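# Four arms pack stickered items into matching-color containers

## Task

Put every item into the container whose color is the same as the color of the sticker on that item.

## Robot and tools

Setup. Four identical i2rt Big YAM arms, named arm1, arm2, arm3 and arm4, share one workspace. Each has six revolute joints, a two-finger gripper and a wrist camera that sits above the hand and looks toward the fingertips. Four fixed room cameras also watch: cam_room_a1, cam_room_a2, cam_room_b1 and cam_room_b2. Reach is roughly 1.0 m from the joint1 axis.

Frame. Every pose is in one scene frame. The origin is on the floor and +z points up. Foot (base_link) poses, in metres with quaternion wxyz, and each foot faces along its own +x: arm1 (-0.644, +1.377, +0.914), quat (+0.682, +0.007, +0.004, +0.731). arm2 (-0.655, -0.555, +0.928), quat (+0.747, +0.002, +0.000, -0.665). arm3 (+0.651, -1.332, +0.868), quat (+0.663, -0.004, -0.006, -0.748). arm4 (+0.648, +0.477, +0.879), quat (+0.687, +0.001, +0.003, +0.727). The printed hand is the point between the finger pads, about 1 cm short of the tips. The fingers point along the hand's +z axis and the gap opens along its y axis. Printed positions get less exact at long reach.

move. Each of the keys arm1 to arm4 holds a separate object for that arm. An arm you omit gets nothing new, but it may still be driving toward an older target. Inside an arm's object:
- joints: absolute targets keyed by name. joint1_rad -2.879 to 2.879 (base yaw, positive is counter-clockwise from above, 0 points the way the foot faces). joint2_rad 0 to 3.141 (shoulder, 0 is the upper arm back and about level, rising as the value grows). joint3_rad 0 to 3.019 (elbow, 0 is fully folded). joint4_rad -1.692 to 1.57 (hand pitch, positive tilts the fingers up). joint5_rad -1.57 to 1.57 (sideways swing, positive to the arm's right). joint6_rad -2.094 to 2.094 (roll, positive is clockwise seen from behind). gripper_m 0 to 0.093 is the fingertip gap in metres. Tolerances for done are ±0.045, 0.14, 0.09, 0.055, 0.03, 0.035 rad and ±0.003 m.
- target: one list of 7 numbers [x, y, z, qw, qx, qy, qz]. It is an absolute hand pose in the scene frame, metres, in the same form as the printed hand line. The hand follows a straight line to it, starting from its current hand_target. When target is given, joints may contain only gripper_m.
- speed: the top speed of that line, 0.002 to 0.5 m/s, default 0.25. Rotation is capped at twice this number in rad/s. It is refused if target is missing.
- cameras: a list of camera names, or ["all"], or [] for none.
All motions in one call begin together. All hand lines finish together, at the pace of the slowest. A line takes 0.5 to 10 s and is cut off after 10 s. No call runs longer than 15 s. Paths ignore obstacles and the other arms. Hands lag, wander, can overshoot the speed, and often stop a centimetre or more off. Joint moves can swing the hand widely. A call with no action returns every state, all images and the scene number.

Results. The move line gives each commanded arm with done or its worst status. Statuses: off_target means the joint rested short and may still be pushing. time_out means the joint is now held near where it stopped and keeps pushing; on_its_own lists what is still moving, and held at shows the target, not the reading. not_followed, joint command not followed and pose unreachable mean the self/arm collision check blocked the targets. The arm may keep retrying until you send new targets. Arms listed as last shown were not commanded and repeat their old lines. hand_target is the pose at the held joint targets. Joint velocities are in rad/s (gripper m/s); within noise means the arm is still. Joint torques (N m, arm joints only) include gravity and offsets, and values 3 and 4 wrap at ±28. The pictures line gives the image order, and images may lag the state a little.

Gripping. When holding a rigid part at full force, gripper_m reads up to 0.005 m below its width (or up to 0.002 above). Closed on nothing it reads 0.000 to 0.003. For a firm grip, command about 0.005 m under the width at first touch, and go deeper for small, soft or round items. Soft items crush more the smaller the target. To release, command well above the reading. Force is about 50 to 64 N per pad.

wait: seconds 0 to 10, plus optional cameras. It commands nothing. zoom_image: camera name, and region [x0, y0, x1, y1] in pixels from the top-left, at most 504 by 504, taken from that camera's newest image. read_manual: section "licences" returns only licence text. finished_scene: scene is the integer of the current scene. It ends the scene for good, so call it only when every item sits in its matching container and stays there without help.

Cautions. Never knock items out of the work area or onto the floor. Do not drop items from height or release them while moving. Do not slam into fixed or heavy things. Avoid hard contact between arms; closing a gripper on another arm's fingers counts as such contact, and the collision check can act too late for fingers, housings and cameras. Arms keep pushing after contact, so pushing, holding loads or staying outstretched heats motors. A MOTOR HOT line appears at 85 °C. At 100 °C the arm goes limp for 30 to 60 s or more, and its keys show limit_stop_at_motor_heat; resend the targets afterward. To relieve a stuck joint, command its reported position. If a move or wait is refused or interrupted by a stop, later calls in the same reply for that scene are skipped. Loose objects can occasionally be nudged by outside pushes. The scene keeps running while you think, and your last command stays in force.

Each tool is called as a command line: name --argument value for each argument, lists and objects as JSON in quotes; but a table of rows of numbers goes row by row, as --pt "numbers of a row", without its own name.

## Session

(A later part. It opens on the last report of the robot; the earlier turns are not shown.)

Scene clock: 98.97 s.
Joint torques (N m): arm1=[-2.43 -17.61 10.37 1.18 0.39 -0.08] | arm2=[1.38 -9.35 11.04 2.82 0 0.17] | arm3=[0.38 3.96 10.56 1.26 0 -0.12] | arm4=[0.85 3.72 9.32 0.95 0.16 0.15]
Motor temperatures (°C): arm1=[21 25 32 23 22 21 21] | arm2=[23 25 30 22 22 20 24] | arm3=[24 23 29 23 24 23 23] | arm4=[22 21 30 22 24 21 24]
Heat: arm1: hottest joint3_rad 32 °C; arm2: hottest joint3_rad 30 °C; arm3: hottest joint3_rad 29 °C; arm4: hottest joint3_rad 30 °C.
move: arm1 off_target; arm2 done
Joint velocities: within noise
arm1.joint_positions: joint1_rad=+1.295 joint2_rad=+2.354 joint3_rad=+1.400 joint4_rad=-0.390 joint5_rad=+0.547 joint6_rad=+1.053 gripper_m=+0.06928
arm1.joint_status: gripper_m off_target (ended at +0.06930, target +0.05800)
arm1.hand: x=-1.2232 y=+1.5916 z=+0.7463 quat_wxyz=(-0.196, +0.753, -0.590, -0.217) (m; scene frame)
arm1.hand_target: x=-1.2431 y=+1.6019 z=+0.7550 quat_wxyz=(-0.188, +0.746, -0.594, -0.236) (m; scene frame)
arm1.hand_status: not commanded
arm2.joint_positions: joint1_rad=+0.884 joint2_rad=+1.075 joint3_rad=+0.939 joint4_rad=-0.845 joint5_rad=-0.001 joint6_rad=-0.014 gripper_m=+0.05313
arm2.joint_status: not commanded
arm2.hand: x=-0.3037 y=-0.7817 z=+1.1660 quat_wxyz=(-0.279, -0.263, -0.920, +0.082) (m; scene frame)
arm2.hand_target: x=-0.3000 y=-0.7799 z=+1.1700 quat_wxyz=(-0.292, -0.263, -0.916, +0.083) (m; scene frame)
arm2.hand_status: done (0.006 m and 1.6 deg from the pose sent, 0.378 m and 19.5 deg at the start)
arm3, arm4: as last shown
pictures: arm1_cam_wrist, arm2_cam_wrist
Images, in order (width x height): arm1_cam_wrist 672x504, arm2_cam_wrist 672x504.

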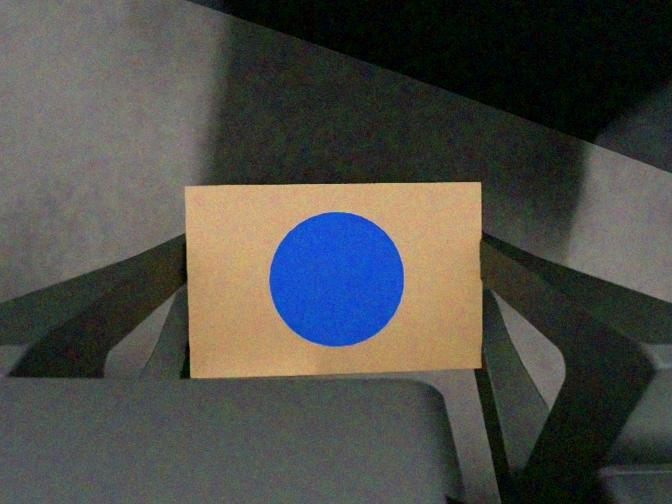

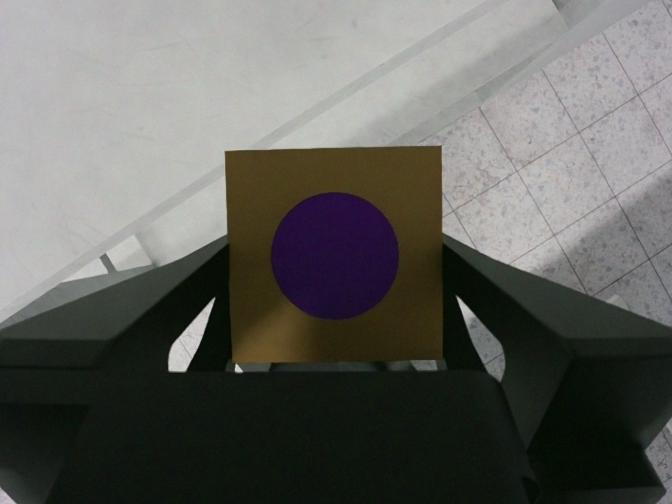

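move --arm1 '{"target":[-1.12,1.55,0.99,0.1874,-0.7466,0.5939,0.2356],"speed":0.3}' --arm2 '{"target":[-0.045,-0.94,1.1,0.289,0.263,0.917,-0.083],"speed":0.3}' --cameras '["arm1_cam_wrist"]'

move --arm1 '{"joints":{"joint2_rad":0.534,"joint3_rad":1.403,"joint4_rad":-1.5,"joint5_rad":0,"joint6_rad":0}}' --arm2 '{"target":[-0.035,-0.945,1.025,0.289,0.263,0.917,-0.083],"speed":0.1}'

move --arm1 '{"joints":{"joint1_rad":-2.25}}' --cameras '["arm1_cam_wrist","arm2_cam_wrist","cam_room_b1","cam_room_a1"]'

zoom_image --camera "cam_room_a1" --region '[260, 130, 420, 250]'

Scene clock: 111.87 s.
Joint torques (N m): arm1=[-0.5 -11.46 9.37 0.23 0.5 0.11] | arm2=[1.38 -20.66 16.59 1.32 0.09 0.17] | arm3=[0.32 3.9 10.54 1.22 0.01 -0.12] | arm4=[0.73 3.84 9.29 0.94 0.12 0.16]
Motor temperatures (°C): arm1=[21 26 32 23 22 21 22] | arm2=[23 25 31 22 22 20 24] | arm3=[24 23 29 23 24 23 23] | arm4=[22 22 30 22 24 21 24]
Heat: arm1: hottest joint3_rad 32 °C; arm2: hottest joint3_rad 31 °C; arm3: hottest joint3_rad 29 °C; arm4: hottest joint3_rad 30 °C.
move: arm1 done; arm2 off_target
Joint velocities: within noise
arm1.joint_positions: joint1_rad=+1.329 joint2_rad=+1.680 joint3_rad=+1.075 joint4_rad=-0.713 joint5_rad=+0.557 joint6_rad=+1.096 gripper_m=+0.06928
arm1.joint_status: not commanded
arm1.hand: x=-1.1196 y=+1.5544 z=+0.9899 quat_wxyz=(-0.186, +0.745, -0.595, -0.237) (m; scene frame)
arm1.hand_target: x=-1.1200 y=+1.5500 z=+0.9901 quat_wxyz=(-0.187, +0.746, -0.594, -0.236) (m; scene frame)
arm1.hand_status: done (0.004 m and 0.3 deg from the pose sent, 0.268 m and 2.6 deg at the start)
arm2.joint_positions: joint1_rad=+0.885 joint2_rad=+1.884 joint3_rad=+1.582 joint4_rad=-0.701 joint5_rad=-0.001 joint6_rad=-0.014 gripper_m=+0.05313
arm2.joint_status: not commanded
arm2.hand: x=-0.0649 y=-0.9339 z=+1.0749 quat_wxyz=(-0.269, -0.263, -0.923, +0.078) (m; scene frame)
arm2.hand_target: x=-0.0465 y=-0.9390 z=+1.1004 quat_wxyz=(-0.290, -0.263, -0.917, +0.083) (m; scene frame)
arm2.hand_status: off_target (0.033 m and 2.5 deg from the pose sent, 0.310 m and 1.2 deg at the start)
arm3, arm4: as last shown
pictures: arm1_cam_wrist
Images, in order (width x height): arm1_cam_wrist 672x504.

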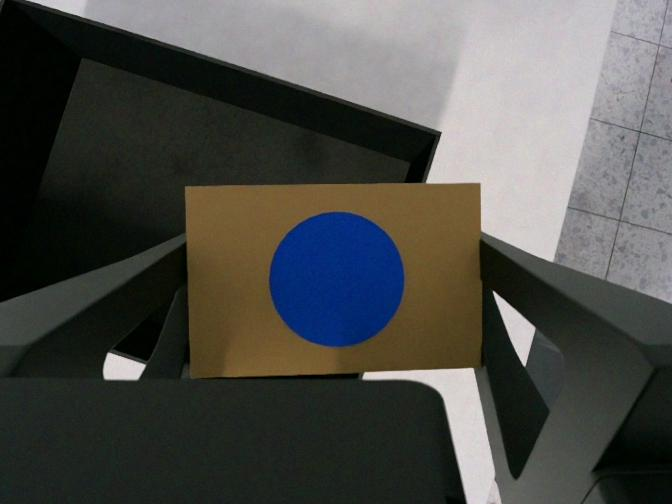

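Scene clock: 113.40 s.
Joint torques (N m): arm1=[-0.91 5.66 8.8 1.36 -0.05 -0.08] | arm2=[1.49 -19.84 11.43 2.71 0.1 0.17] | arm3=[0.44 3.9 10.51 1.26 0.01 -0.11] | arm4=[0.91 3.72 9.29 0.96 0.17 0.15]
Motor temperatures (°C): arm1=[21 26 32 23 22 21 22] | arm2=[23 25 31 22 22 20 24] | arm3=[24 23 30 23 24 23 23] | arm4=[22 22 30 22 24 21 24]
Heat: arm1: hottest joint3_rad 32 °C; arm2: hottest joint3_rad 31 °C; arm3: hottest joint3_rad 30 °C; arm4: hottest joint3_rad 30 °C.
move: arm1 done; arm2 off_target
Joint velocities: within noise
arm1.joint_positions: joint1_rad=+1.331 joint2_rad=+0.534 joint3_rad=+1.395 joint4_rad=-1.492 joint5_rad=+0.002 joint6_rad=+0.009 gripper_m=+0.06926
arm1.joint_status: all done
arm1.hand: x=-0.8122 y=+1.4073 z=+1.4417 quat_wxyz=(-0.038, +0.884, -0.081, -0.458) (m; scene frame)
arm1.hand_target: x=-0.8103 y=+1.4053 z=+1.4439 quat_wxyz=(-0.038, +0.885, -0.073, -0.458) (m; scene frame)
arm1.hand_status: not commanded
arm2.joint_positions: joint1_rad=+0.886 joint2_rad=+1.960 joint3_rad=+1.582 joint4_rad=-0.580 joint5_rad=+0.000 joint6_rad=-0.014 gripper_m=+0.05313
arm2.joint_status: not commanded
arm2.hand: x=-0.0436 y=-0.9466 z=+1.0388 quat_wxyz=(-0.289, -0.261, -0.917, +0.085) (m; scene frame)
arm2.hand_target: x=-0.0355 y=-0.9446 z=+1.0251 quat_wxyz=(-0.289, -0.263, -0.917, +0.083) (m; scene frame)
arm2.hand_status: off_target (0.016 m and 0.3 deg from the pose sent, 0.059 m and 2.5 deg at the start)
arm3.joint_positions: joint1_rad=-1.959 joint2_rad=+0.526 joint3_rad=+1.365 joint4_rad=-1.493 joint5_rad=+0.000 joint6_rad=+0.006 gripper_m=+0.09403
arm3.joint_status: not commanded
arm3.hand: x=+0.4930 y=-1.2363 z=+1.3785 quat_wxyz=(+0.104, -0.868, +0.231, +0.426) (m; scene frame)
arm3.hand_target: x=+0.4967 y=-1.2359 z=+1.3932 quat_wxyz=(+0.111, -0.863, +0.232, +0.435) (m; scene frame)
arm3.hand_status: not commanded
arm4.joint_positions: joint1_rad=+0.897 joint2_rad=+0.528 joint3_rad=+1.367 joint4_rad=-1.489 joint5_rad=-0.001 joint6_rad=-0.013 gripper_m=+0.09402
arm4.joint_status: not commanded
arm4.hand: x=+0.5023 y=+0.5845 z=+1.3934 quat_wxyz=(-0.135, +0.855, -0.268, -0.424) (m; scene frame)
arm4.hand_target: x=+0.5057 y=+0.5817 z=+1.4064 quat_wxyz=(-0.135, +0.849, -0.271, -0.433) (m; scene frame)
arm4.hand_status: not commanded
pictures: none

Scene clock: 115.93 s.
Joint torques (N m): arm1=[-2.32 5.83 9.2 1.35 -0.05 -0.04] | arm2=[1.44 -20.07 11.48 2.74 0.1 0.17] | arm3=[0.32 4.01 10.51 1.29 0.01 -0.11] | arm4=[0.79 3.66 9.29 0.91 0.15 0.15]
Motor temperatures (°C): arm1=[21 26 32 23 22 21 22] | arm2=[23 25 31 22 22 20 24] | arm3=[24 23 30 23 24 23 23] | arm4=[22 22 30 22 24 21 24]
Heat: arm1: hottest joint3_rad 32 °C; arm2: hottest joint3_rad 31 °C; arm3: hottest joint3_rad 30 °C; arm4: hottest joint3_rad 30 °C.
move: arm1 done
Joint velocities: within noise
arm1.joint_positions: joint1_rad=-2.243 joint2_rad=+0.534 joint3_rad=+1.395 joint4_rad=-1.492 joint5_rad=+0.002 joint6_rad=+0.007 gripper_m=+0.06937
arm1.joint_status: all done
arm1.hand: x=-0.4882 y=+1.2735 z=+1.4363 quat_wxyz=(-0.425, -0.268, -0.854, +0.135) (m; scene frame)
arm1.hand_target: x=-0.4905 y=+1.2739 z=+1.4385 quat_wxyz=(-0.425, -0.268, -0.854, +0.137) (m; scene frame)
arm1.hand_status: not commanded
arm2, arm3, arm4: as last shown
pictures: arm1_cam_wrist, arm2_cam_wrist, cam_room_a1, cam_room_b1
Images, in order (width x height): arm1_cam_wrist 672x504, arm2_cam_wrist 672x504, cam_room_a1 672x504, cam_room_b1 672x504.

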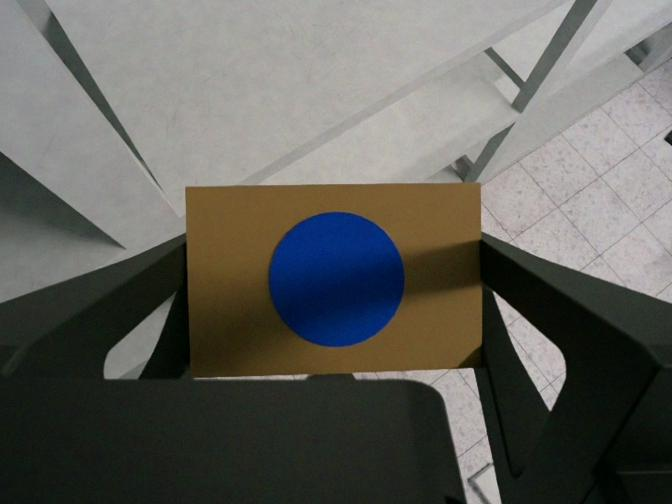

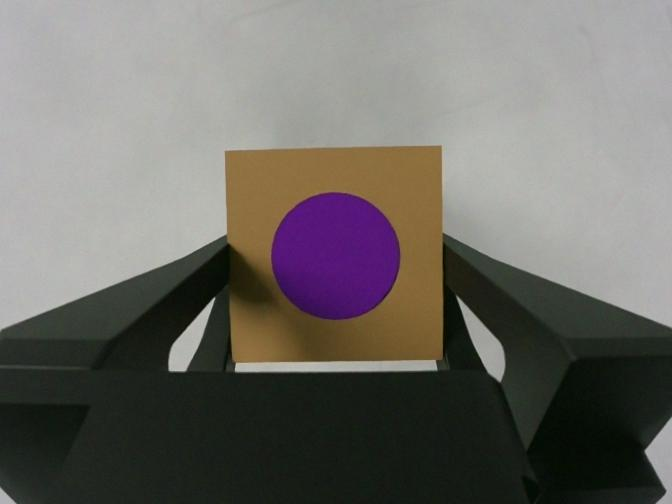

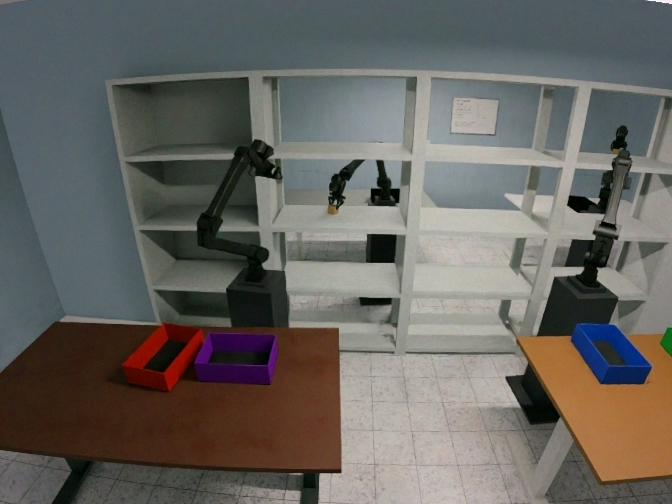

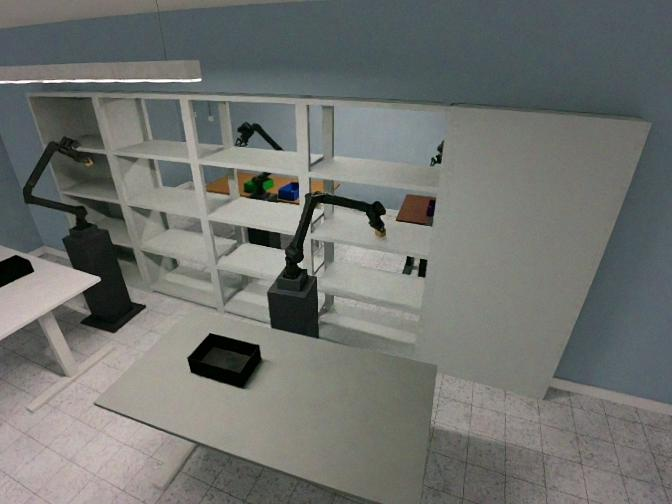

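Scaled by 3.150.

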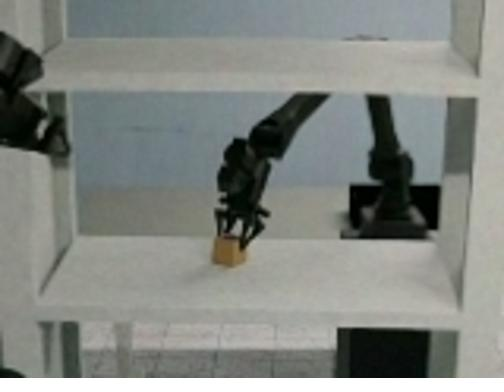

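move --arm1 '{"target":[-0.3,1.13,1.17,0.286,0.295,0.907,-0.093],"speed":0.3}' --arm2 '{"target":[-0.035,-0.945,1.008,0.289,0.263,0.917,-0.083],"speed":0.1}'

move --arm1 '{"target":[-0.05,0.95,1.1,0.286,0.295,0.907,-0.093],"speed":0.3}' --arm2 '{"joints":{"gripper_m":0.09}}'

move --arm1 '{"target":[-0.04,0.945,1.03,0.286,0.295,0.907,-0.093],"speed":0.1}' --arm2 '{"target":[-0.12,-0.89,1.14,0.289,0.263,0.917,-0.083],"speed":0.25}'

move --arm1 '{"target":[-0.04,0.945,0.995,0.286,0.295,0.907,-0.093],"speed":0.06}' --arm2 '{"target":[-0.35,-0.74,1.2,0.289,0.263,0.917,-0.083],"speed":0.4}' --cameras '["cam_room_a1","cam_room_a2"]'

zoom_image --camera "cam_room_a2" --region '[310, 130, 470, 240]'

Scene clock: 127.40 s.
Joint torques (N m): arm1=[-3.02 -6.42 12.46 2.11 0.04 0.02] | arm2=[1.49 -19.31 9.7 2.84 0.11 0.18] | arm3=[0.44 3.96 10.55 1.25 0.02 -0.12] | arm4=[0.97 3.55 9.39 0.91 0.14 0.16]
Motor temperatures (°C): arm1=[21 25 32 23 22 21 22] | arm2=[23 26 31 22 22 20 24] | arm3=[24 23 30 23 24 23 23] | arm4=[22 22 30 22 24 21 24]
Heat: arm1: hottest joint3_rad 32 °C; arm2: hottest joint3_rad 31 °C; arm3: hottest joint3_rad 30 °C; arm4: hottest joint3_rad 30 °C.
move: arm1 off_target; arm2 off_target
Joint velocities: within noise
arm1.joint_positions: joint1_rad=-2.258 joint2_rad=+1.070 joint3_rad=+0.963 joint4_rad=-0.888 joint5_rad=-0.006 joint6_rad=+0.006 gripper_m=+0.06935
arm1.joint_status: not commanded
arm1.hand: x=-0.3018 y=+1.1369 z=+1.1550 quat_wxyz=(-0.265, -0.293, -0.915, +0.084) (m; scene frame)
arm1.hand_target: x=-0.3003 y=+1.1303 z=+1.1700 quat_wxyz=(-0.286, -0.295, -0.907, +0.093) (m; scene frame)
arm1.hand_status: off_target (0.017 m and 2.8 deg from the pose sent, 0.356 m and 18.0 deg at the start)
arm2.joint_positions: joint1_rad=+0.886 joint2_rad=+1.967 joint3_rad=+1.582 joint4_rad=-0.545 joint5_rad=+0.000 joint6_rad=-0.014 gripper_m=+0.05313
arm2.joint_status: not commanded
arm2.hand: x=-0.0377 y=-0.9503 z=+1.0393 quat_wxyz=(-0.302, -0.260, -0.913, +0.089) (m; scene frame)
arm2.hand_target: x=-0.0362 y=-0.9443 z=+1.0085 quat_wxyz=(-0.289, -0.263, -0.917, +0.083) (m; scene frame)
arm2.hand_status: off_target (0.032 m and 1.7 deg from the pose sent, 0.032 m and 0.3 deg at the start)
arm3, arm4: as last shown
pictures: none

Scene clock: 129.20 s.
Joint torques (N m): arm1=[-2.2 -18.67 17.24 0.91 0.07 0.05] | arm2=[1.44 -19.66 9.69 2.76 0.11 0.17] | arm3=[0.5 3.96 10.56 1.24 0.02 -0.11] | arm4=[0.79 4.42 9.31 0.95 0.12 0.18]
Motor temperatures (°C): arm1=[21 25 32 23 22 21 22] | arm2=[23 26 31 22 22 20 24] | arm3=[24 23 30 23 24 23 23] | arm4=[22 22 30 22 24 21 24]
Heat: arm1: hottest joint3_rad 32 °C; arm2: hottest joint3_rad 31 °C; arm3: hottest joint3_rad 30 °C; arm4: hottest joint3_rad 30 °C.
move: arm1 off_target; arm2 done
Joint velocities: within noise
arm1.joint_positions: joint1_rad=-2.258 joint2_rad=+1.900 joint3_rad=+1.638 joint4_rad=-0.749 joint5_rad=-0.005 joint6_rad=+0.006 gripper_m=+0.06935
arm1.joint_status: not commanded
arm1.hand: x=-0.0631 y=+0.9663 z=+1.0619 quat_wxyz=(-0.257, -0.294, -0.917, +0.082) (m; scene frame)
arm1.hand_target: x=-0.0520 y=+0.9516 z=+1.1002 quat_wxyz=(-0.286, -0.295, -0.907, +0.093) (m; scene frame)
arm1.hand_status: off_target (0.044 m and 3.8 deg from the pose sent, 0.318 m and 2.8 deg at the start)
arm2.joint_positions: joint1_rad=+0.886 joint2_rad=+1.972 joint3_rad=+1.582 joint4_rad=-0.543 joint5_rad=+0.000 joint6_rad=-0.013 gripper_m=+0.08993
arm2.joint_status: all done
arm2.hand: x=-0.0375 y=-0.9504 z=+1.0364 quat_wxyz=(-0.301, -0.261, -0.913, +0.088) (m; scene frame)
arm2.hand_target: x=-0.0361 y=-0.9443 z=+1.0087 quat_wxyz=(-0.289, -0.263, -0.917, +0.083) (m; scene frame)
arm2.hand_status: not commanded
arm3, arm4: as last shown
pictures: none

Scene clock: 130.70 s.
Joint torques (N m): arm1=[-2.43 -17.55 11.92 2.03 0.13 0.08] | arm2=[1.55 -16.56 10.3 1.46 0.15 0.19] | arm3=[0.56 4.07 10.54 1.29 0.01 -0.11] | arm4=[0.79 4.01 9.42 0.87 0.14 0.15]
Motor temperatures (°C): arm1=[21 25 32 23 22 21 22] | arm2=[23 26 31 22 22 20 24] | arm3=[24 23 30 23 24 23 23] | arm4=[22 22 30 22 24 21 24]
Heat: arm1: hottest joint3_rad 32 °C; arm2: hottest joint3_rad 31 °C; arm3: hottest joint3_rad 30 °C; arm4: hottest joint3_rad 30 °C.
move: arm1 done; arm2 off_target
Joint velocities: within noise
arm1.joint_positions: joint1_rad=-2.258 joint2_rad=+1.975 joint3_rad=+1.638 joint4_rad=-0.636 joint5_rad=-0.004 joint6_rad=+0.006 gripper_m=+0.06935
arm1.joint_status: not commanded
arm1.hand: x=-0.0443 y=+0.9523 z=+1.0239 quat_wxyz=(-0.274, -0.292, -0.912, +0.088) (m; scene frame)
arm1.hand_target: x=-0.0401 y=+0.9452 z=+1.0300 quat_wxyz=(-0.286, -0.295, -0.907, +0.093) (m; scene frame)
arm1.hand_status: done (0.010 m and 1.7 deg from the pose sent, 0.045 m and 3.7 deg at the start)
arm2.joint_positions: joint1_rad=+0.888 joint2_rad=+1.628 joint3_rad=+1.424 joint4_rad=-0.714 joint5_rad=+0.002 joint6_rad=-0.013 gripper_m=+0.08993
arm2.joint_status: not commanded
arm2.hand: x=-0.1190 y=-0.8975 z=+1.1581 quat_wxyz=(-0.307, -0.259, -0.911, +0.090) (m; scene frame)
arm2.hand_target: x=-0.1202 y=-0.8900 z=+1.1404 quat_wxyz=(-0.289, -0.263, -0.917, +0.083) (m; scene frame)
arm2.hand_status: off_target (0.020 m and 2.4 deg from the pose sent, 0.146 m and 1.6 deg at the start)
arm3, arm4: as last shown
pictures: none

Scene clock: 132.17 s.
Joint torques (N m): arm1=[-2.32 -15.79 10.07 2.03 0.04 0.06] | arm2=[1.38 -4.19 10.47 1.42 0.16 0.22] | arm3=[0.56 4.01 10.52 1.25 0.02 -0.11] | arm4=[0.97 3.9 9.31 0.9 0.11 0.16]
Motor temperatures (°C): arm1=[21 26 32 23 22 21 22] | arm2=[23 26 31 22 22 20 24] | arm3=[24 23 30 23 24 23 23] | arm4=[22 22 30 22 24 21 24]
Heat: arm1: hottest joint3_rad 32 °C; arm2: hottest joint3_rad 31 °C; arm3: hottest joint3_rad 30 °C; arm4: hottest joint3_rad 30 °C.
move: arm1 off_target; arm2 off_target
Joint velocities: within noise
arm1.joint_positions: joint1_rad=-2.258 joint2_rad=+1.982 joint3_rad=+1.613 joint4_rad=-0.557 joint5_rad=-0.002 joint6_rad=+0.006 gripper_m=+0.06935
arm1.joint_status: not commanded
arm1.hand: x=-0.0385 y=+0.9476 z=+1.0179 quat_wxyz=(-0.295, -0.290, -0.905, +0.096) (m; scene frame)
arm1.hand_target: x=-0.0405 y=+0.9455 z=+0.9952 quat_wxyz=(-0.286, -0.295, -0.907, +0.093) (m; scene frame)
arm1.hand_status: off_target (0.023 m and 1.2 deg from the pose sent, 0.030 m and 1.7 deg at the start)
arm2.joint_positions: joint1_rad=+0.913 joint2_rad=+0.865 joint3_rad=+0.919 joint4_rad=-0.972 joint5_rad=+0.016 joint6_rad=+0.005 gripper_m=+0.08993
arm2.joint_status: not commanded
arm2.hand: x=-0.3488 y=-0.7442 z=+1.2141 quat_wxyz=(-0.307, -0.258, -0.911, +0.090) (m; scene frame)
arm2.hand_target: x=-0.3503 y=-0.7400 z=+1.2001 quat_wxyz=(-0.289, -0.263, -0.917, +0.083) (m; scene frame)
arm2.hand_status: off_target (0.015 m and 2.4 deg from the pose sent, 0.283 m and 2.4 deg at the start)
arm3, arm4: as last shown
pictures: cam_room_a1, cam_room_a2
Images, in order (width x height): cam_room_a1 672x504, cam_room_a2 672x504.

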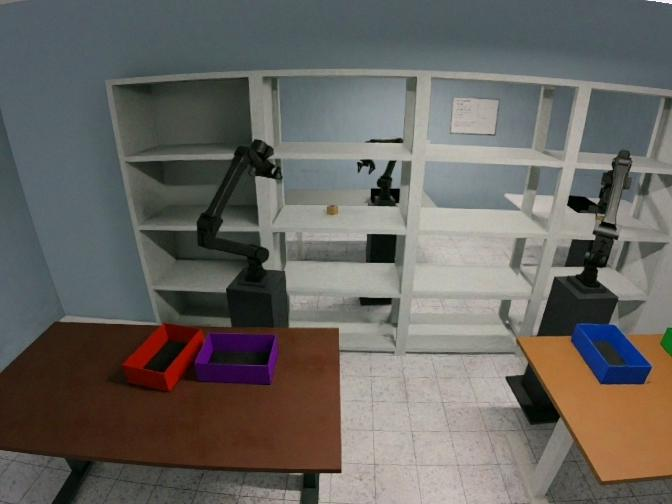

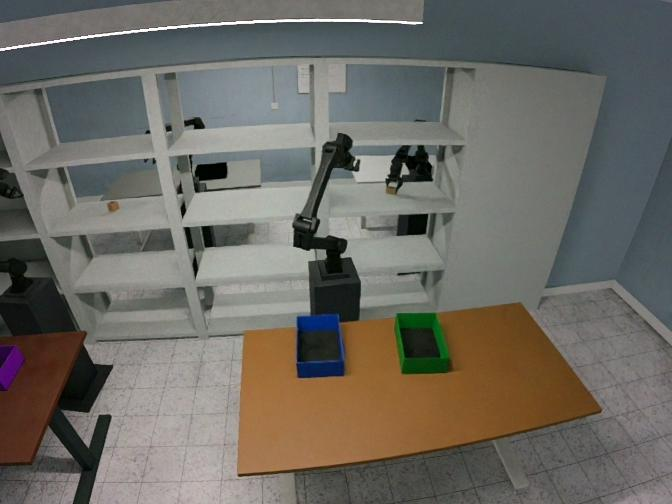

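Scaled by 3.150.

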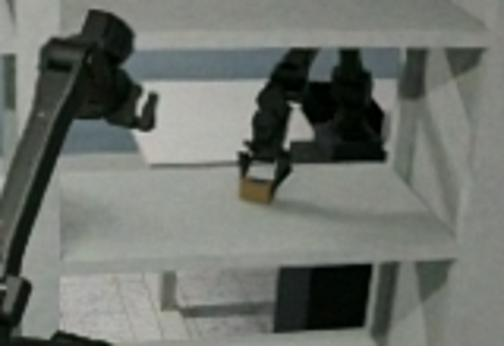

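move --arm1 '{"joints":{"gripper_m":0.092}}' --arm3 '{"target":[0.35,-1.17,1.2,0.083,-0.917,0.263,0.289],"speed":0.4}'

move --arm1 '{"target":[-0.13,1.0,1.13,0.286,0.295,0.907,-0.093],"speed":0.25}' --arm3 '{"target":[0.0,-0.975,1.12,0.083,-0.917,0.263,0.289],"speed":0.4}' --arm4 '{"target":[0.35,0.69,1.2,0.0905,-0.910,0.287,0.287],"speed":0.4}' --cameras '["arm3_cam_wrist"]'

move --arm1 '{"target":[-0.35,1.16,1.2,0.286,0.295,0.907,-0.093],"speed":0.4}' --arm4 '{"target":[0.0,0.917,1.12,0.0905,-0.910,0.287,0.287],"speed":0.35}' --cameras '["arm3_cam_wrist","arm4_cam_wrist"]'

Scene clock: 143.17 s.
Joint torques (N m): arm1=[-2.14 -17.49 10.74 1.91 0.04 0.05] | arm2=[1.44 -4.19 10.4 1.42 0.16 0.21] | arm3=[2.43 -5.07 9.68 1.76 0.16 0.04] | arm4=[1.08 3.49 9.36 0.91 0.15 0.16]
Motor temperatures (°C): arm1=[21 26 32 23 22 21 22] | arm2=[23 26 30 22 22 20 23] | arm3=[24 23 30 23 24 23 23] | arm4=[22 22 30 22 24 21 24]
Heat: arm1: hottest joint3_rad 32 °C; arm2: hottest joint3_rad 30 °C; arm3: hottest joint3_rad 30 °C; arm4: hottest joint3_rad 30 °C.
move: arm1 done; arm3 done
Joint velocities: within noise
arm1.joint_positions: joint1_rad=-2.258 joint2_rad=+1.997 joint3_rad=+1.604 joint4_rad=-0.555 joint5_rad=-0.002 joint6_rad=+0.007 gripper_m=+0.09196
arm1.joint_status: all done
arm1.hand: x=-0.0412 y=+0.9496 z=+1.0030 quat_wxyz=(-0.285, -0.292, -0.908, +0.092) (m; scene frame)
arm1.hand_target: x=-0.0406 y=+0.9456 z=+0.9951 quat_wxyz=(-0.286, -0.295, -0.907, +0.093) (m; scene frame)
arm1.hand_status: not commanded
arm2, arm4: as last shown
arm3.joint_positions: joint1_rad=-1.905 joint2_rad=+0.853 joint3_rad=+1.050 joint4_rad=-1.176 joint5_rad=+0.075 joint6_rad=+0.082 gripper_m=+0.09403
arm3.joint_status: not commanded
arm3.hand: x=+0.3543 y=-1.1672 z=+1.1945 quat_wxyz=(+0.083, -0.920, +0.266, +0.277) (m; scene frame)
arm3.hand_target: x=+0.3501 y=-1.1700 z=+1.2002 quat_wxyz=(+0.083, -0.917, +0.263, +0.289) (m; scene frame)
arm3.hand_status: done (0.007 m and 1.4 deg from the pose sent, 0.238 m and 17.3 deg at the start)
pictures: none

Scene clock: 145.07 s.
Joint torques (N m): arm1=[-2.9 -14.45 11.47 0.87 -0.05 -0.05] | arm2=[1.55 -4.19 10.45 1.42 0.16 0.23] | arm3=[0.38 -24 14.04 0.75 -0.02 -0.12] | arm4=[0.91 -6.18 9.65 1.5 0.19 0.13]
Motor temperatures (°C): arm1=[21 26 32 23 22 21 22] | arm2=[23 25 30 22 22 20 23] | arm3=[24 23 30 23 24 23 23] | arm4=[22 22 31 22 24 21 24]
Heat: arm1: hottest joint3_rad 32 °C; arm2: hottest joint3_rad 30 °C; arm3: hottest joint3_rad 30 °C; arm4: hottest joint3_rad 31 °C.
move: arm1 done; arm3 off_target; arm4 done
Joint velocities: within noise
arm1.joint_positions: joint1_rad=-2.268 joint2_rad=+1.648 joint3_rad=+1.434 joint4_rad=-0.731 joint5_rad=-0.009 joint6_rad=+0.005 gripper_m=+0.09196
arm1.joint_status: not commanded
arm1.hand: x=-0.1240 y=+1.0032 z=+1.1256 quat_wxyz=(-0.287, -0.295, -0.907, +0.091) (m; scene frame)
arm1.hand_target: x=-0.1300 y=+0.9999 z=+1.1299 quat_wxyz=(-0.286, -0.295, -0.907, +0.093) (m; scene frame)
arm1.hand_status: done (0.008 m and 0.2 deg from the pose sent, 0.163 m and 0.4 deg at the start)
arm2: as last shown
arm3.joint_positions: joint1_rad=-1.920 joint2_rad=+1.924 joint3_rad=+1.845 joint4_rad=-0.935 joint5_rad=+0.055 joint6_rad=+0.062 gripper_m=+0.09403
arm3.joint_status: not commanded
arm3.hand: x=+0.0060 y=-0.9895 z=+1.0841 quat_wxyz=(+0.076, -0.926, +0.262, +0.262) (m; scene frame)
arm3.hand_target: x=+0.0017 y=-0.9758 z=+1.1199 quat_wxyz=(+0.083, -0.917, +0.263, +0.289) (m; scene frame)
arm3.hand_status: off_target (0.039 m and 3.4 deg from the pose sent, 0.410 m and 1.4 deg at the start)
arm4.joint_positions: joint1_rad=+0.897 joint2_rad=+0.927 joint3_rad=+1.044 joint4_rad=-1.112 joint5_rad=+0.000 joint6_rad=-0.013 gripper_m=+0.09402
arm4.joint_status: not commanded
arm4.hand: x=+0.3535 y=+0.6891 z=+1.1909 quat_wxyz=(-0.086, +0.915, -0.286, -0.272) (m; scene frame)
arm4.hand_target: x=+0.3501 y=+0.6899 z=+1.2001 quat_wxyz=(-0.090, +0.910, -0.287, -0.287) (m; scene frame)
arm4.hand_status: done (0.010 m and 1.9 deg from the pose sent, 0.268 m and 17.8 deg at the start)
pictures: arm3_cam_wrist
Images, in order (width x height): arm3_cam_wrist 672x504.

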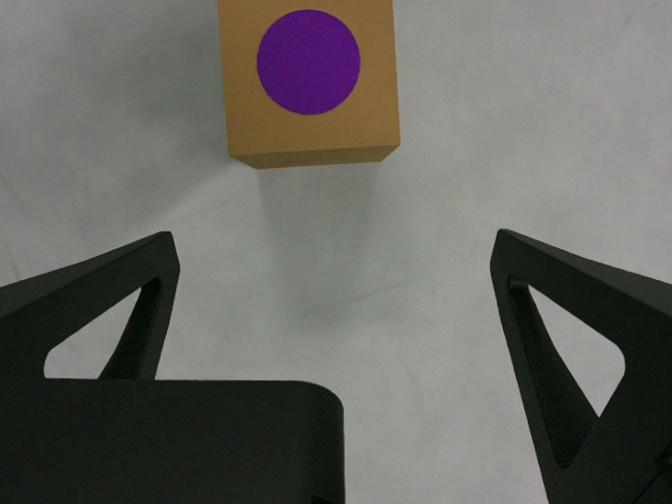

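Scene clock: 147.23 s.
Joint torques (N m): arm1=[-2.78 -1.44 11.7 0.91 -0.02 -0.03] | arm2=[1.61 -4.25 10.47 1.39 0.15 0.22] | arm3=[0.56 -24.06 14.11 0.72 -0.02 -0.13] | arm4=[1.55 -23.71 13.01 0.54 0.22 0.16]
Motor temperatures (°C): arm1=[21 26 32 23 22 21 22] | arm2=[23 25 30 22 22 20 23] | arm3=[24 24 31 23 24 23 23] | arm4=[22 22 31 22 24 21 24]
Heat: arm1: hottest joint3_rad 32 °C; arm2: hottest joint3_rad 30 °C; arm3: hottest joint3_rad 31 °C; arm4: hottest joint3_rad 31 °C.
move: arm1 done; arm4 off_target
Joint velocities: within noise
arm1.joint_positions: joint1_rad=-2.279 joint2_rad=+0.877 joint3_rad=+0.953 joint4_rad=-1.002 joint5_rad=-0.016 joint6_rad=-0.004 gripper_m=+0.09196
arm1.joint_status: not commanded
arm1.hand: x=-0.3473 y=+1.1626 z=+1.2046 quat_wxyz=(-0.295, -0.293, -0.904, +0.094) (m; scene frame)
arm1.hand_target: x=-0.3501 y=+1.1601 z=+1.2000 quat_wxyz=(-0.286, -0.295, -0.907, +0.093) (m; scene frame)
arm1.hand_status: done (0.006 m and 1.1 deg from the pose sent, 0.285 m and 0.2 deg at the start)
arm2, arm3: as last shown
arm4.joint_positions: joint1_rad=+0.917 joint2_rad=+2.046 joint3_rad=+2.024 joint4_rad=-0.971 joint5_rad=+0.012 joint6_rad=-0.001 gripper_m=+0.09402
arm4.joint_status: not commanded
arm4.hand: x=+0.0115 y=+0.9152 z=+1.1010 quat_wxyz=(-0.087, +0.915, -0.284, -0.272) (m; scene frame)
arm4.hand_target: x=+0.0008 y=+0.9165 z=+1.1200 quat_wxyz=(-0.091, +0.909, -0.287, -0.288) (m; scene frame)
arm4.hand_status: off_target (0.022 m and 1.8 deg from the pose sent, 0.427 m and 1.9 deg at the start)
pictures: arm3_cam_wrist, arm4_cam_wrist
Images, in order (width x height): arm3_cam_wrist 672x504, arm4_cam_wrist 672x504.

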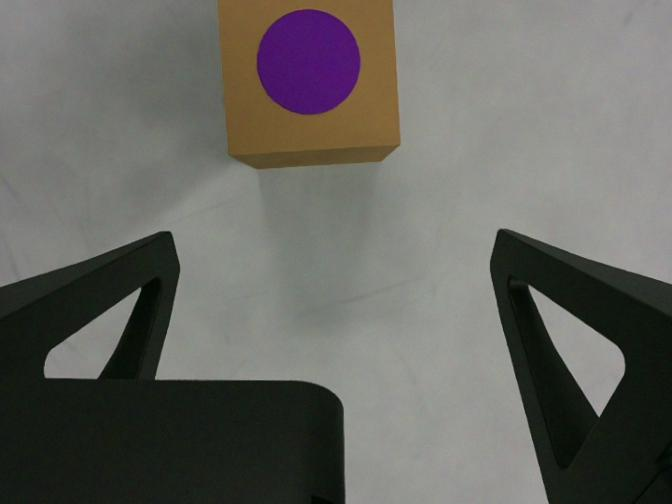

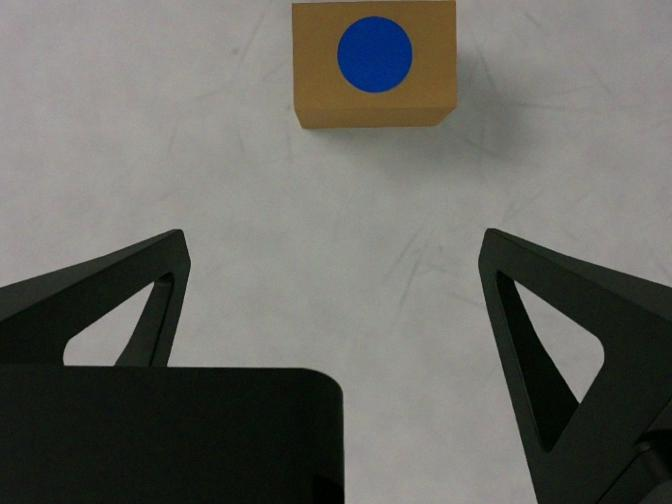

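move --arm3 '{"target":[-0.055,-0.948,1.085,0.083,-0.917,0.263,0.289],"speed":0.12}' --arm4 '{"target":[-0.063,0.985,1.055,0.0905,-0.910,0.287,0.287],"speed":0.12}' --cameras '["arm3_cam_wrist","arm4_cam_wrist"]'

Scene clock: 159.27 s.
Joint torques (N m): arm1=[-2.49 -2.02 11.6 0.87 -0.02 -0.07] | arm2=[1.61 -4.25 10.47 1.43 0.16 0.23] | arm3=[0.67 -24.47 14.26 0.75 0.01 -0.11] | arm4=[0.91 -26.05 13.01 0.51 -0.07 -0.04]
Motor temperatures (°C): arm1=[21 25 33 23 22 21 22] | arm2=[23 25 30 22 22 20 23] | arm3=[24 24 32 23 24 23 23] | arm4=[22 23 33 22 24 21 24]
Heat: arm1: hottest joint3_rad 33 °C; arm2: hottest joint3_rad 30 °C; arm3: hottest joint3_rad 32 °C; arm4: hottest joint3_rad 33 °C.
move: arm3 off_target; arm4 done
Joint velocities: within noise
arm1, arm2: as last shown
arm3.joint_positions: joint1_rad=-1.920 joint2_rad=+2.098 joint3_rad=+2.067 joint4_rad=-0.959 joint5_rad=+0.055 joint6_rad=+0.062 gripper_m=+0.09403
arm3.joint_status: not commanded
arm3.hand: x=-0.0479 y=-0.9623 z=+1.0668 quat_wxyz=(+0.078, -0.923, +0.261, +0.273) (m; scene frame)
arm3.hand_target: x=-0.0537 y=-0.9485 z=+1.0852 quat_wxyz=(+0.083, -0.917, +0.263, +0.290) (m; scene frame)
arm3.hand_status: off_target (0.024 m and 2.0 deg from the pose sent, 0.074 m and 3.4 deg at the start)
arm4.joint_positions: joint1_rad=+0.901 joint2_rad=+2.395 joint3_rad=+2.501 joint4_rad=-1.078 joint5_rad=+0.004 joint6_rad=-0.001 gripper_m=+0.09402
arm4.joint_status: not commanded
arm4.hand: x=-0.0581 y=+0.9773 z=+1.0536 quat_wxyz=(-0.089, +0.910, -0.290, -0.282) (m; scene frame)
arm4.hand_target: x=-0.0625 y=+0.9845 z=+1.0548 quat_wxyz=(-0.091, +0.909, -0.287, -0.288) (m; scene frame)
arm4.hand_status: done (0.009 m and 0.7 deg from the pose sent, 0.112 m and 1.8 deg at the start)
pictures: arm3_cam_wrist, arm4_cam_wrist
Images, in order (width x height): arm3_cam_wrist 672x504, arm4_cam_wrist 672x504.

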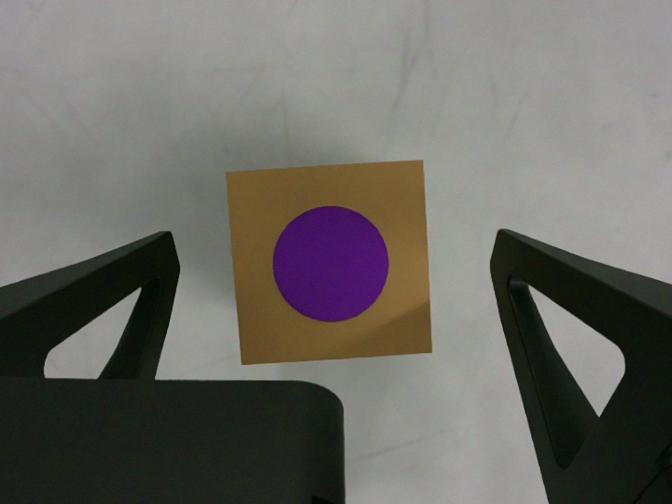

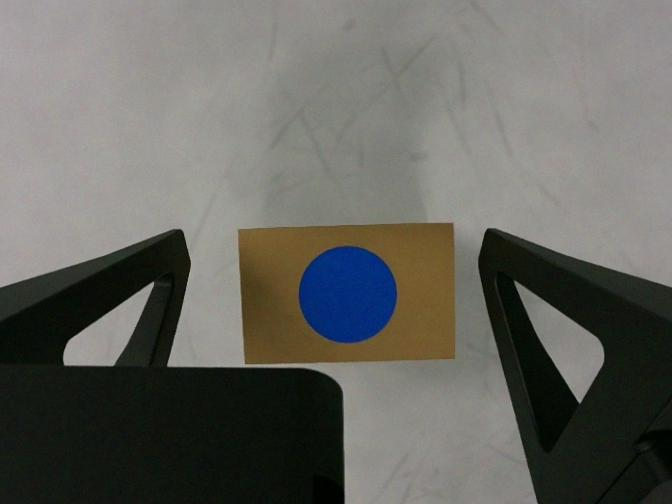

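move --arm3 '{"target":[-0.055,-0.948,1.068,0.083,-0.917,0.263,0.289],"speed":0.08}' --arm4 '{"target":[-0.054,0.983,1.016,0.0905,-0.910,0.287,0.287],"speed":0.08}' --cameras '["arm3_cam_wrist","arm4_cam_wrist"]'

Scene clock: 164.37 s.
Joint torques (N m): arm1=[-2.73 -1.2 11.6 1.05 -0.05 -0.01] | arm2=[1.61 -4.31 10.47 1.43 0.16 0.21] | arm3=[0.73 -24.06 11.23 1.77 -0.02 -0.12] | arm4=[0.44 -28.92 8.81 1.44 -0.03 -0.03]
Motor temperatures (°C): arm1=[21 25 33 23 22 21 22] | arm2=[23 25 30 22 22 20 23] | arm3=[24 25 32 23 24 23 23] | arm4=[22 23 34 22 24 21 24]
Heat: arm1: hottest joint3_rad 33 °C; arm2: hottest joint3_rad 30 °C; arm3: hottest joint3_rad 32 °C; arm4: hottest joint3_rad 34 °C.
move: arm3 off_target; arm4 done
Joint velocities: within noise
arm1, arm2: as last shown
arm3.joint_positions: joint1_rad=-1.920 joint2_rad=+2.098 joint3_rad=+2.067 joint4_rad=-0.941 joint5_rad=+0.055 joint6_rad=+0.062 gripper_m=+0.09403
arm3.joint_status: not commanded
arm3.hand: x=-0.0511 y=-0.9606 z=+1.0692 quat_wxyz=(+0.079, -0.920, +0.261, +0.281) (m; scene frame)
arm3.hand_target: x=-0.0545 y=-0.9480 z=+1.0682 quat_wxyz=(+0.083, -0.917, +0.263, +0.289) (m; scene frame)
arm3.hand_status: off_target (0.013 m and 1.0 deg from the pose sent, 0.016 m and 2.0 deg at the start)
arm4.joint_positions: joint1_rad=+0.900 joint2_rad=+2.377 joint3_rad=+2.363 joint4_rad=-0.961 joint5_rad=+0.000 joint6_rad=-0.006 gripper_m=+0.09400
arm4.joint_status: not commanded
arm4.hand: x=-0.0567 y=+0.9757 z=+1.0135 quat_wxyz=(-0.087, +0.912, -0.287, -0.281) (m; scene frame)
arm4.hand_target: x=-0.0539 y=+0.9831 z=+1.0160 quat_wxyz=(-0.090, +0.910, -0.287, -0.287) (m; scene frame)
arm4.hand_status: done (0.008 m and 0.8 deg from the pose sent, 0.038 m and 0.7 deg at the start)
pictures: arm3_cam_wrist, arm4_cam_wrist
Images, in order (width x height): arm3_cam_wrist 672x504, arm4_cam_wrist 672x504.

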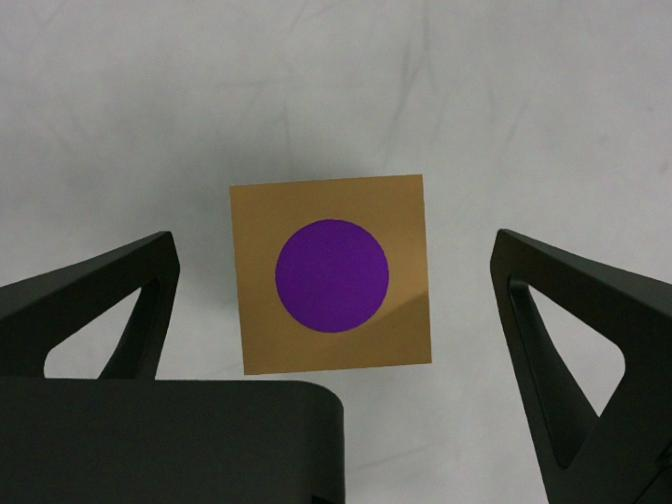

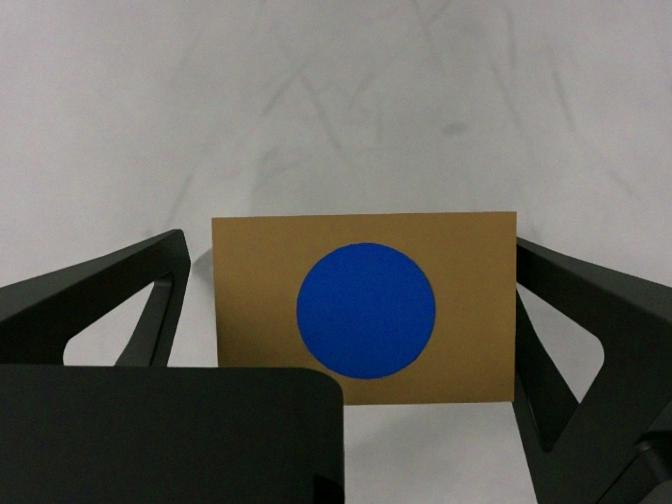

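move --arm3 '{"target":[-0.062,-0.944,1.043,0.083,-0.917,0.263,0.289],"speed":0.08}' --arm4 '{"joints":{"gripper_m":0.058}}' --cameras '["arm3_cam_wrist","arm4_cam_wrist"]'

Scene clock: 170.50 s.
Joint torques (N m): arm1=[-2.32 -1.38 11.58 1.02 -0.04 -0.05] | arm2=[1.61 -4.25 10.45 1.42 0.16 0.22] | arm3=[0.62 -25.23 10.4 1.77 -0.02 -0.11] | arm4=[0.62 -29.04 8.8 1.43 -0.01 -0.02]
Motor temperatures (°C): arm1=[21 25 33 23 22 21 22] | arm2=[23 25 30 22 22 20 23] | arm3=[24 26 31 23 24 23 23] | arm4=[22 24 34 22 24 21 24]
Heat: arm1: hottest joint3_rad 33 °C; arm2: hottest joint3_rad 30 °C; arm3: hottest joint3_rad 31 °C; arm4: hottest joint3_rad 34 °C.
move: arm3 off_target; arm4 off_target
Joint velocities: within noise
arm1, arm2: as last shown
arm3.joint_positions: joint1_rad=-1.920 joint2_rad=+2.135 joint3_rad=+2.067 joint4_rad=-0.898 joint5_rad=+0.055 joint6_rad=+0.062 gripper_m=+0.09403
arm3.joint_status: not commanded
arm3.hand: x=-0.0611 y=-0.9558 z=+1.0464 quat_wxyz=(+0.080, -0.919, +0.261, +0.284) (m; scene frame)
arm3.hand_target: x=-0.0616 y=-0.9440 z=+1.0432 quat_wxyz=(+0.083, -0.917, +0.263, +0.289) (m; scene frame)
arm3.hand_status: off_target (0.012 m and 0.7 deg from the pose sent, 0.033 m and 1.1 deg at the start)
arm4.joint_positions: joint1_rad=+0.898 joint2_rad=+2.377 joint3_rad=+2.363 joint4_rad=-0.961 joint5_rad=+0.000 joint6_rad=-0.006 gripper_m=+0.06922
arm4.joint_status: gripper_m off_target (ended at +0.06925, target +0.05800)
arm4.hand: x=-0.0556 y=+0.9773 z=+1.0135 quat_wxyz=(-0.088, +0.911, -0.288, -0.281) (m; scene frame)
arm4.hand_target: x=-0.0538 y=+0.9831 z=+1.0160 quat_wxyz=(-0.090, +0.910, -0.287, -0.287) (m; scene frame)
arm4.hand_status: not commanded
pictures: arm3_cam_wrist, arm4_cam_wrist
Images, in order (width x height): arm3_cam_wrist 672x504, arm4_cam_wrist 672x504.

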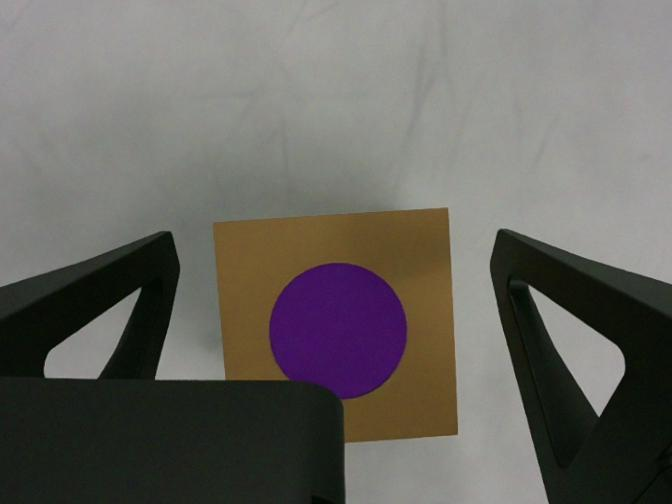

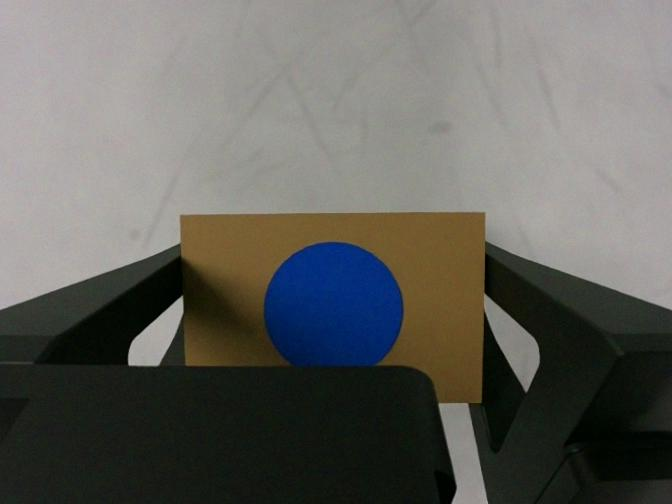

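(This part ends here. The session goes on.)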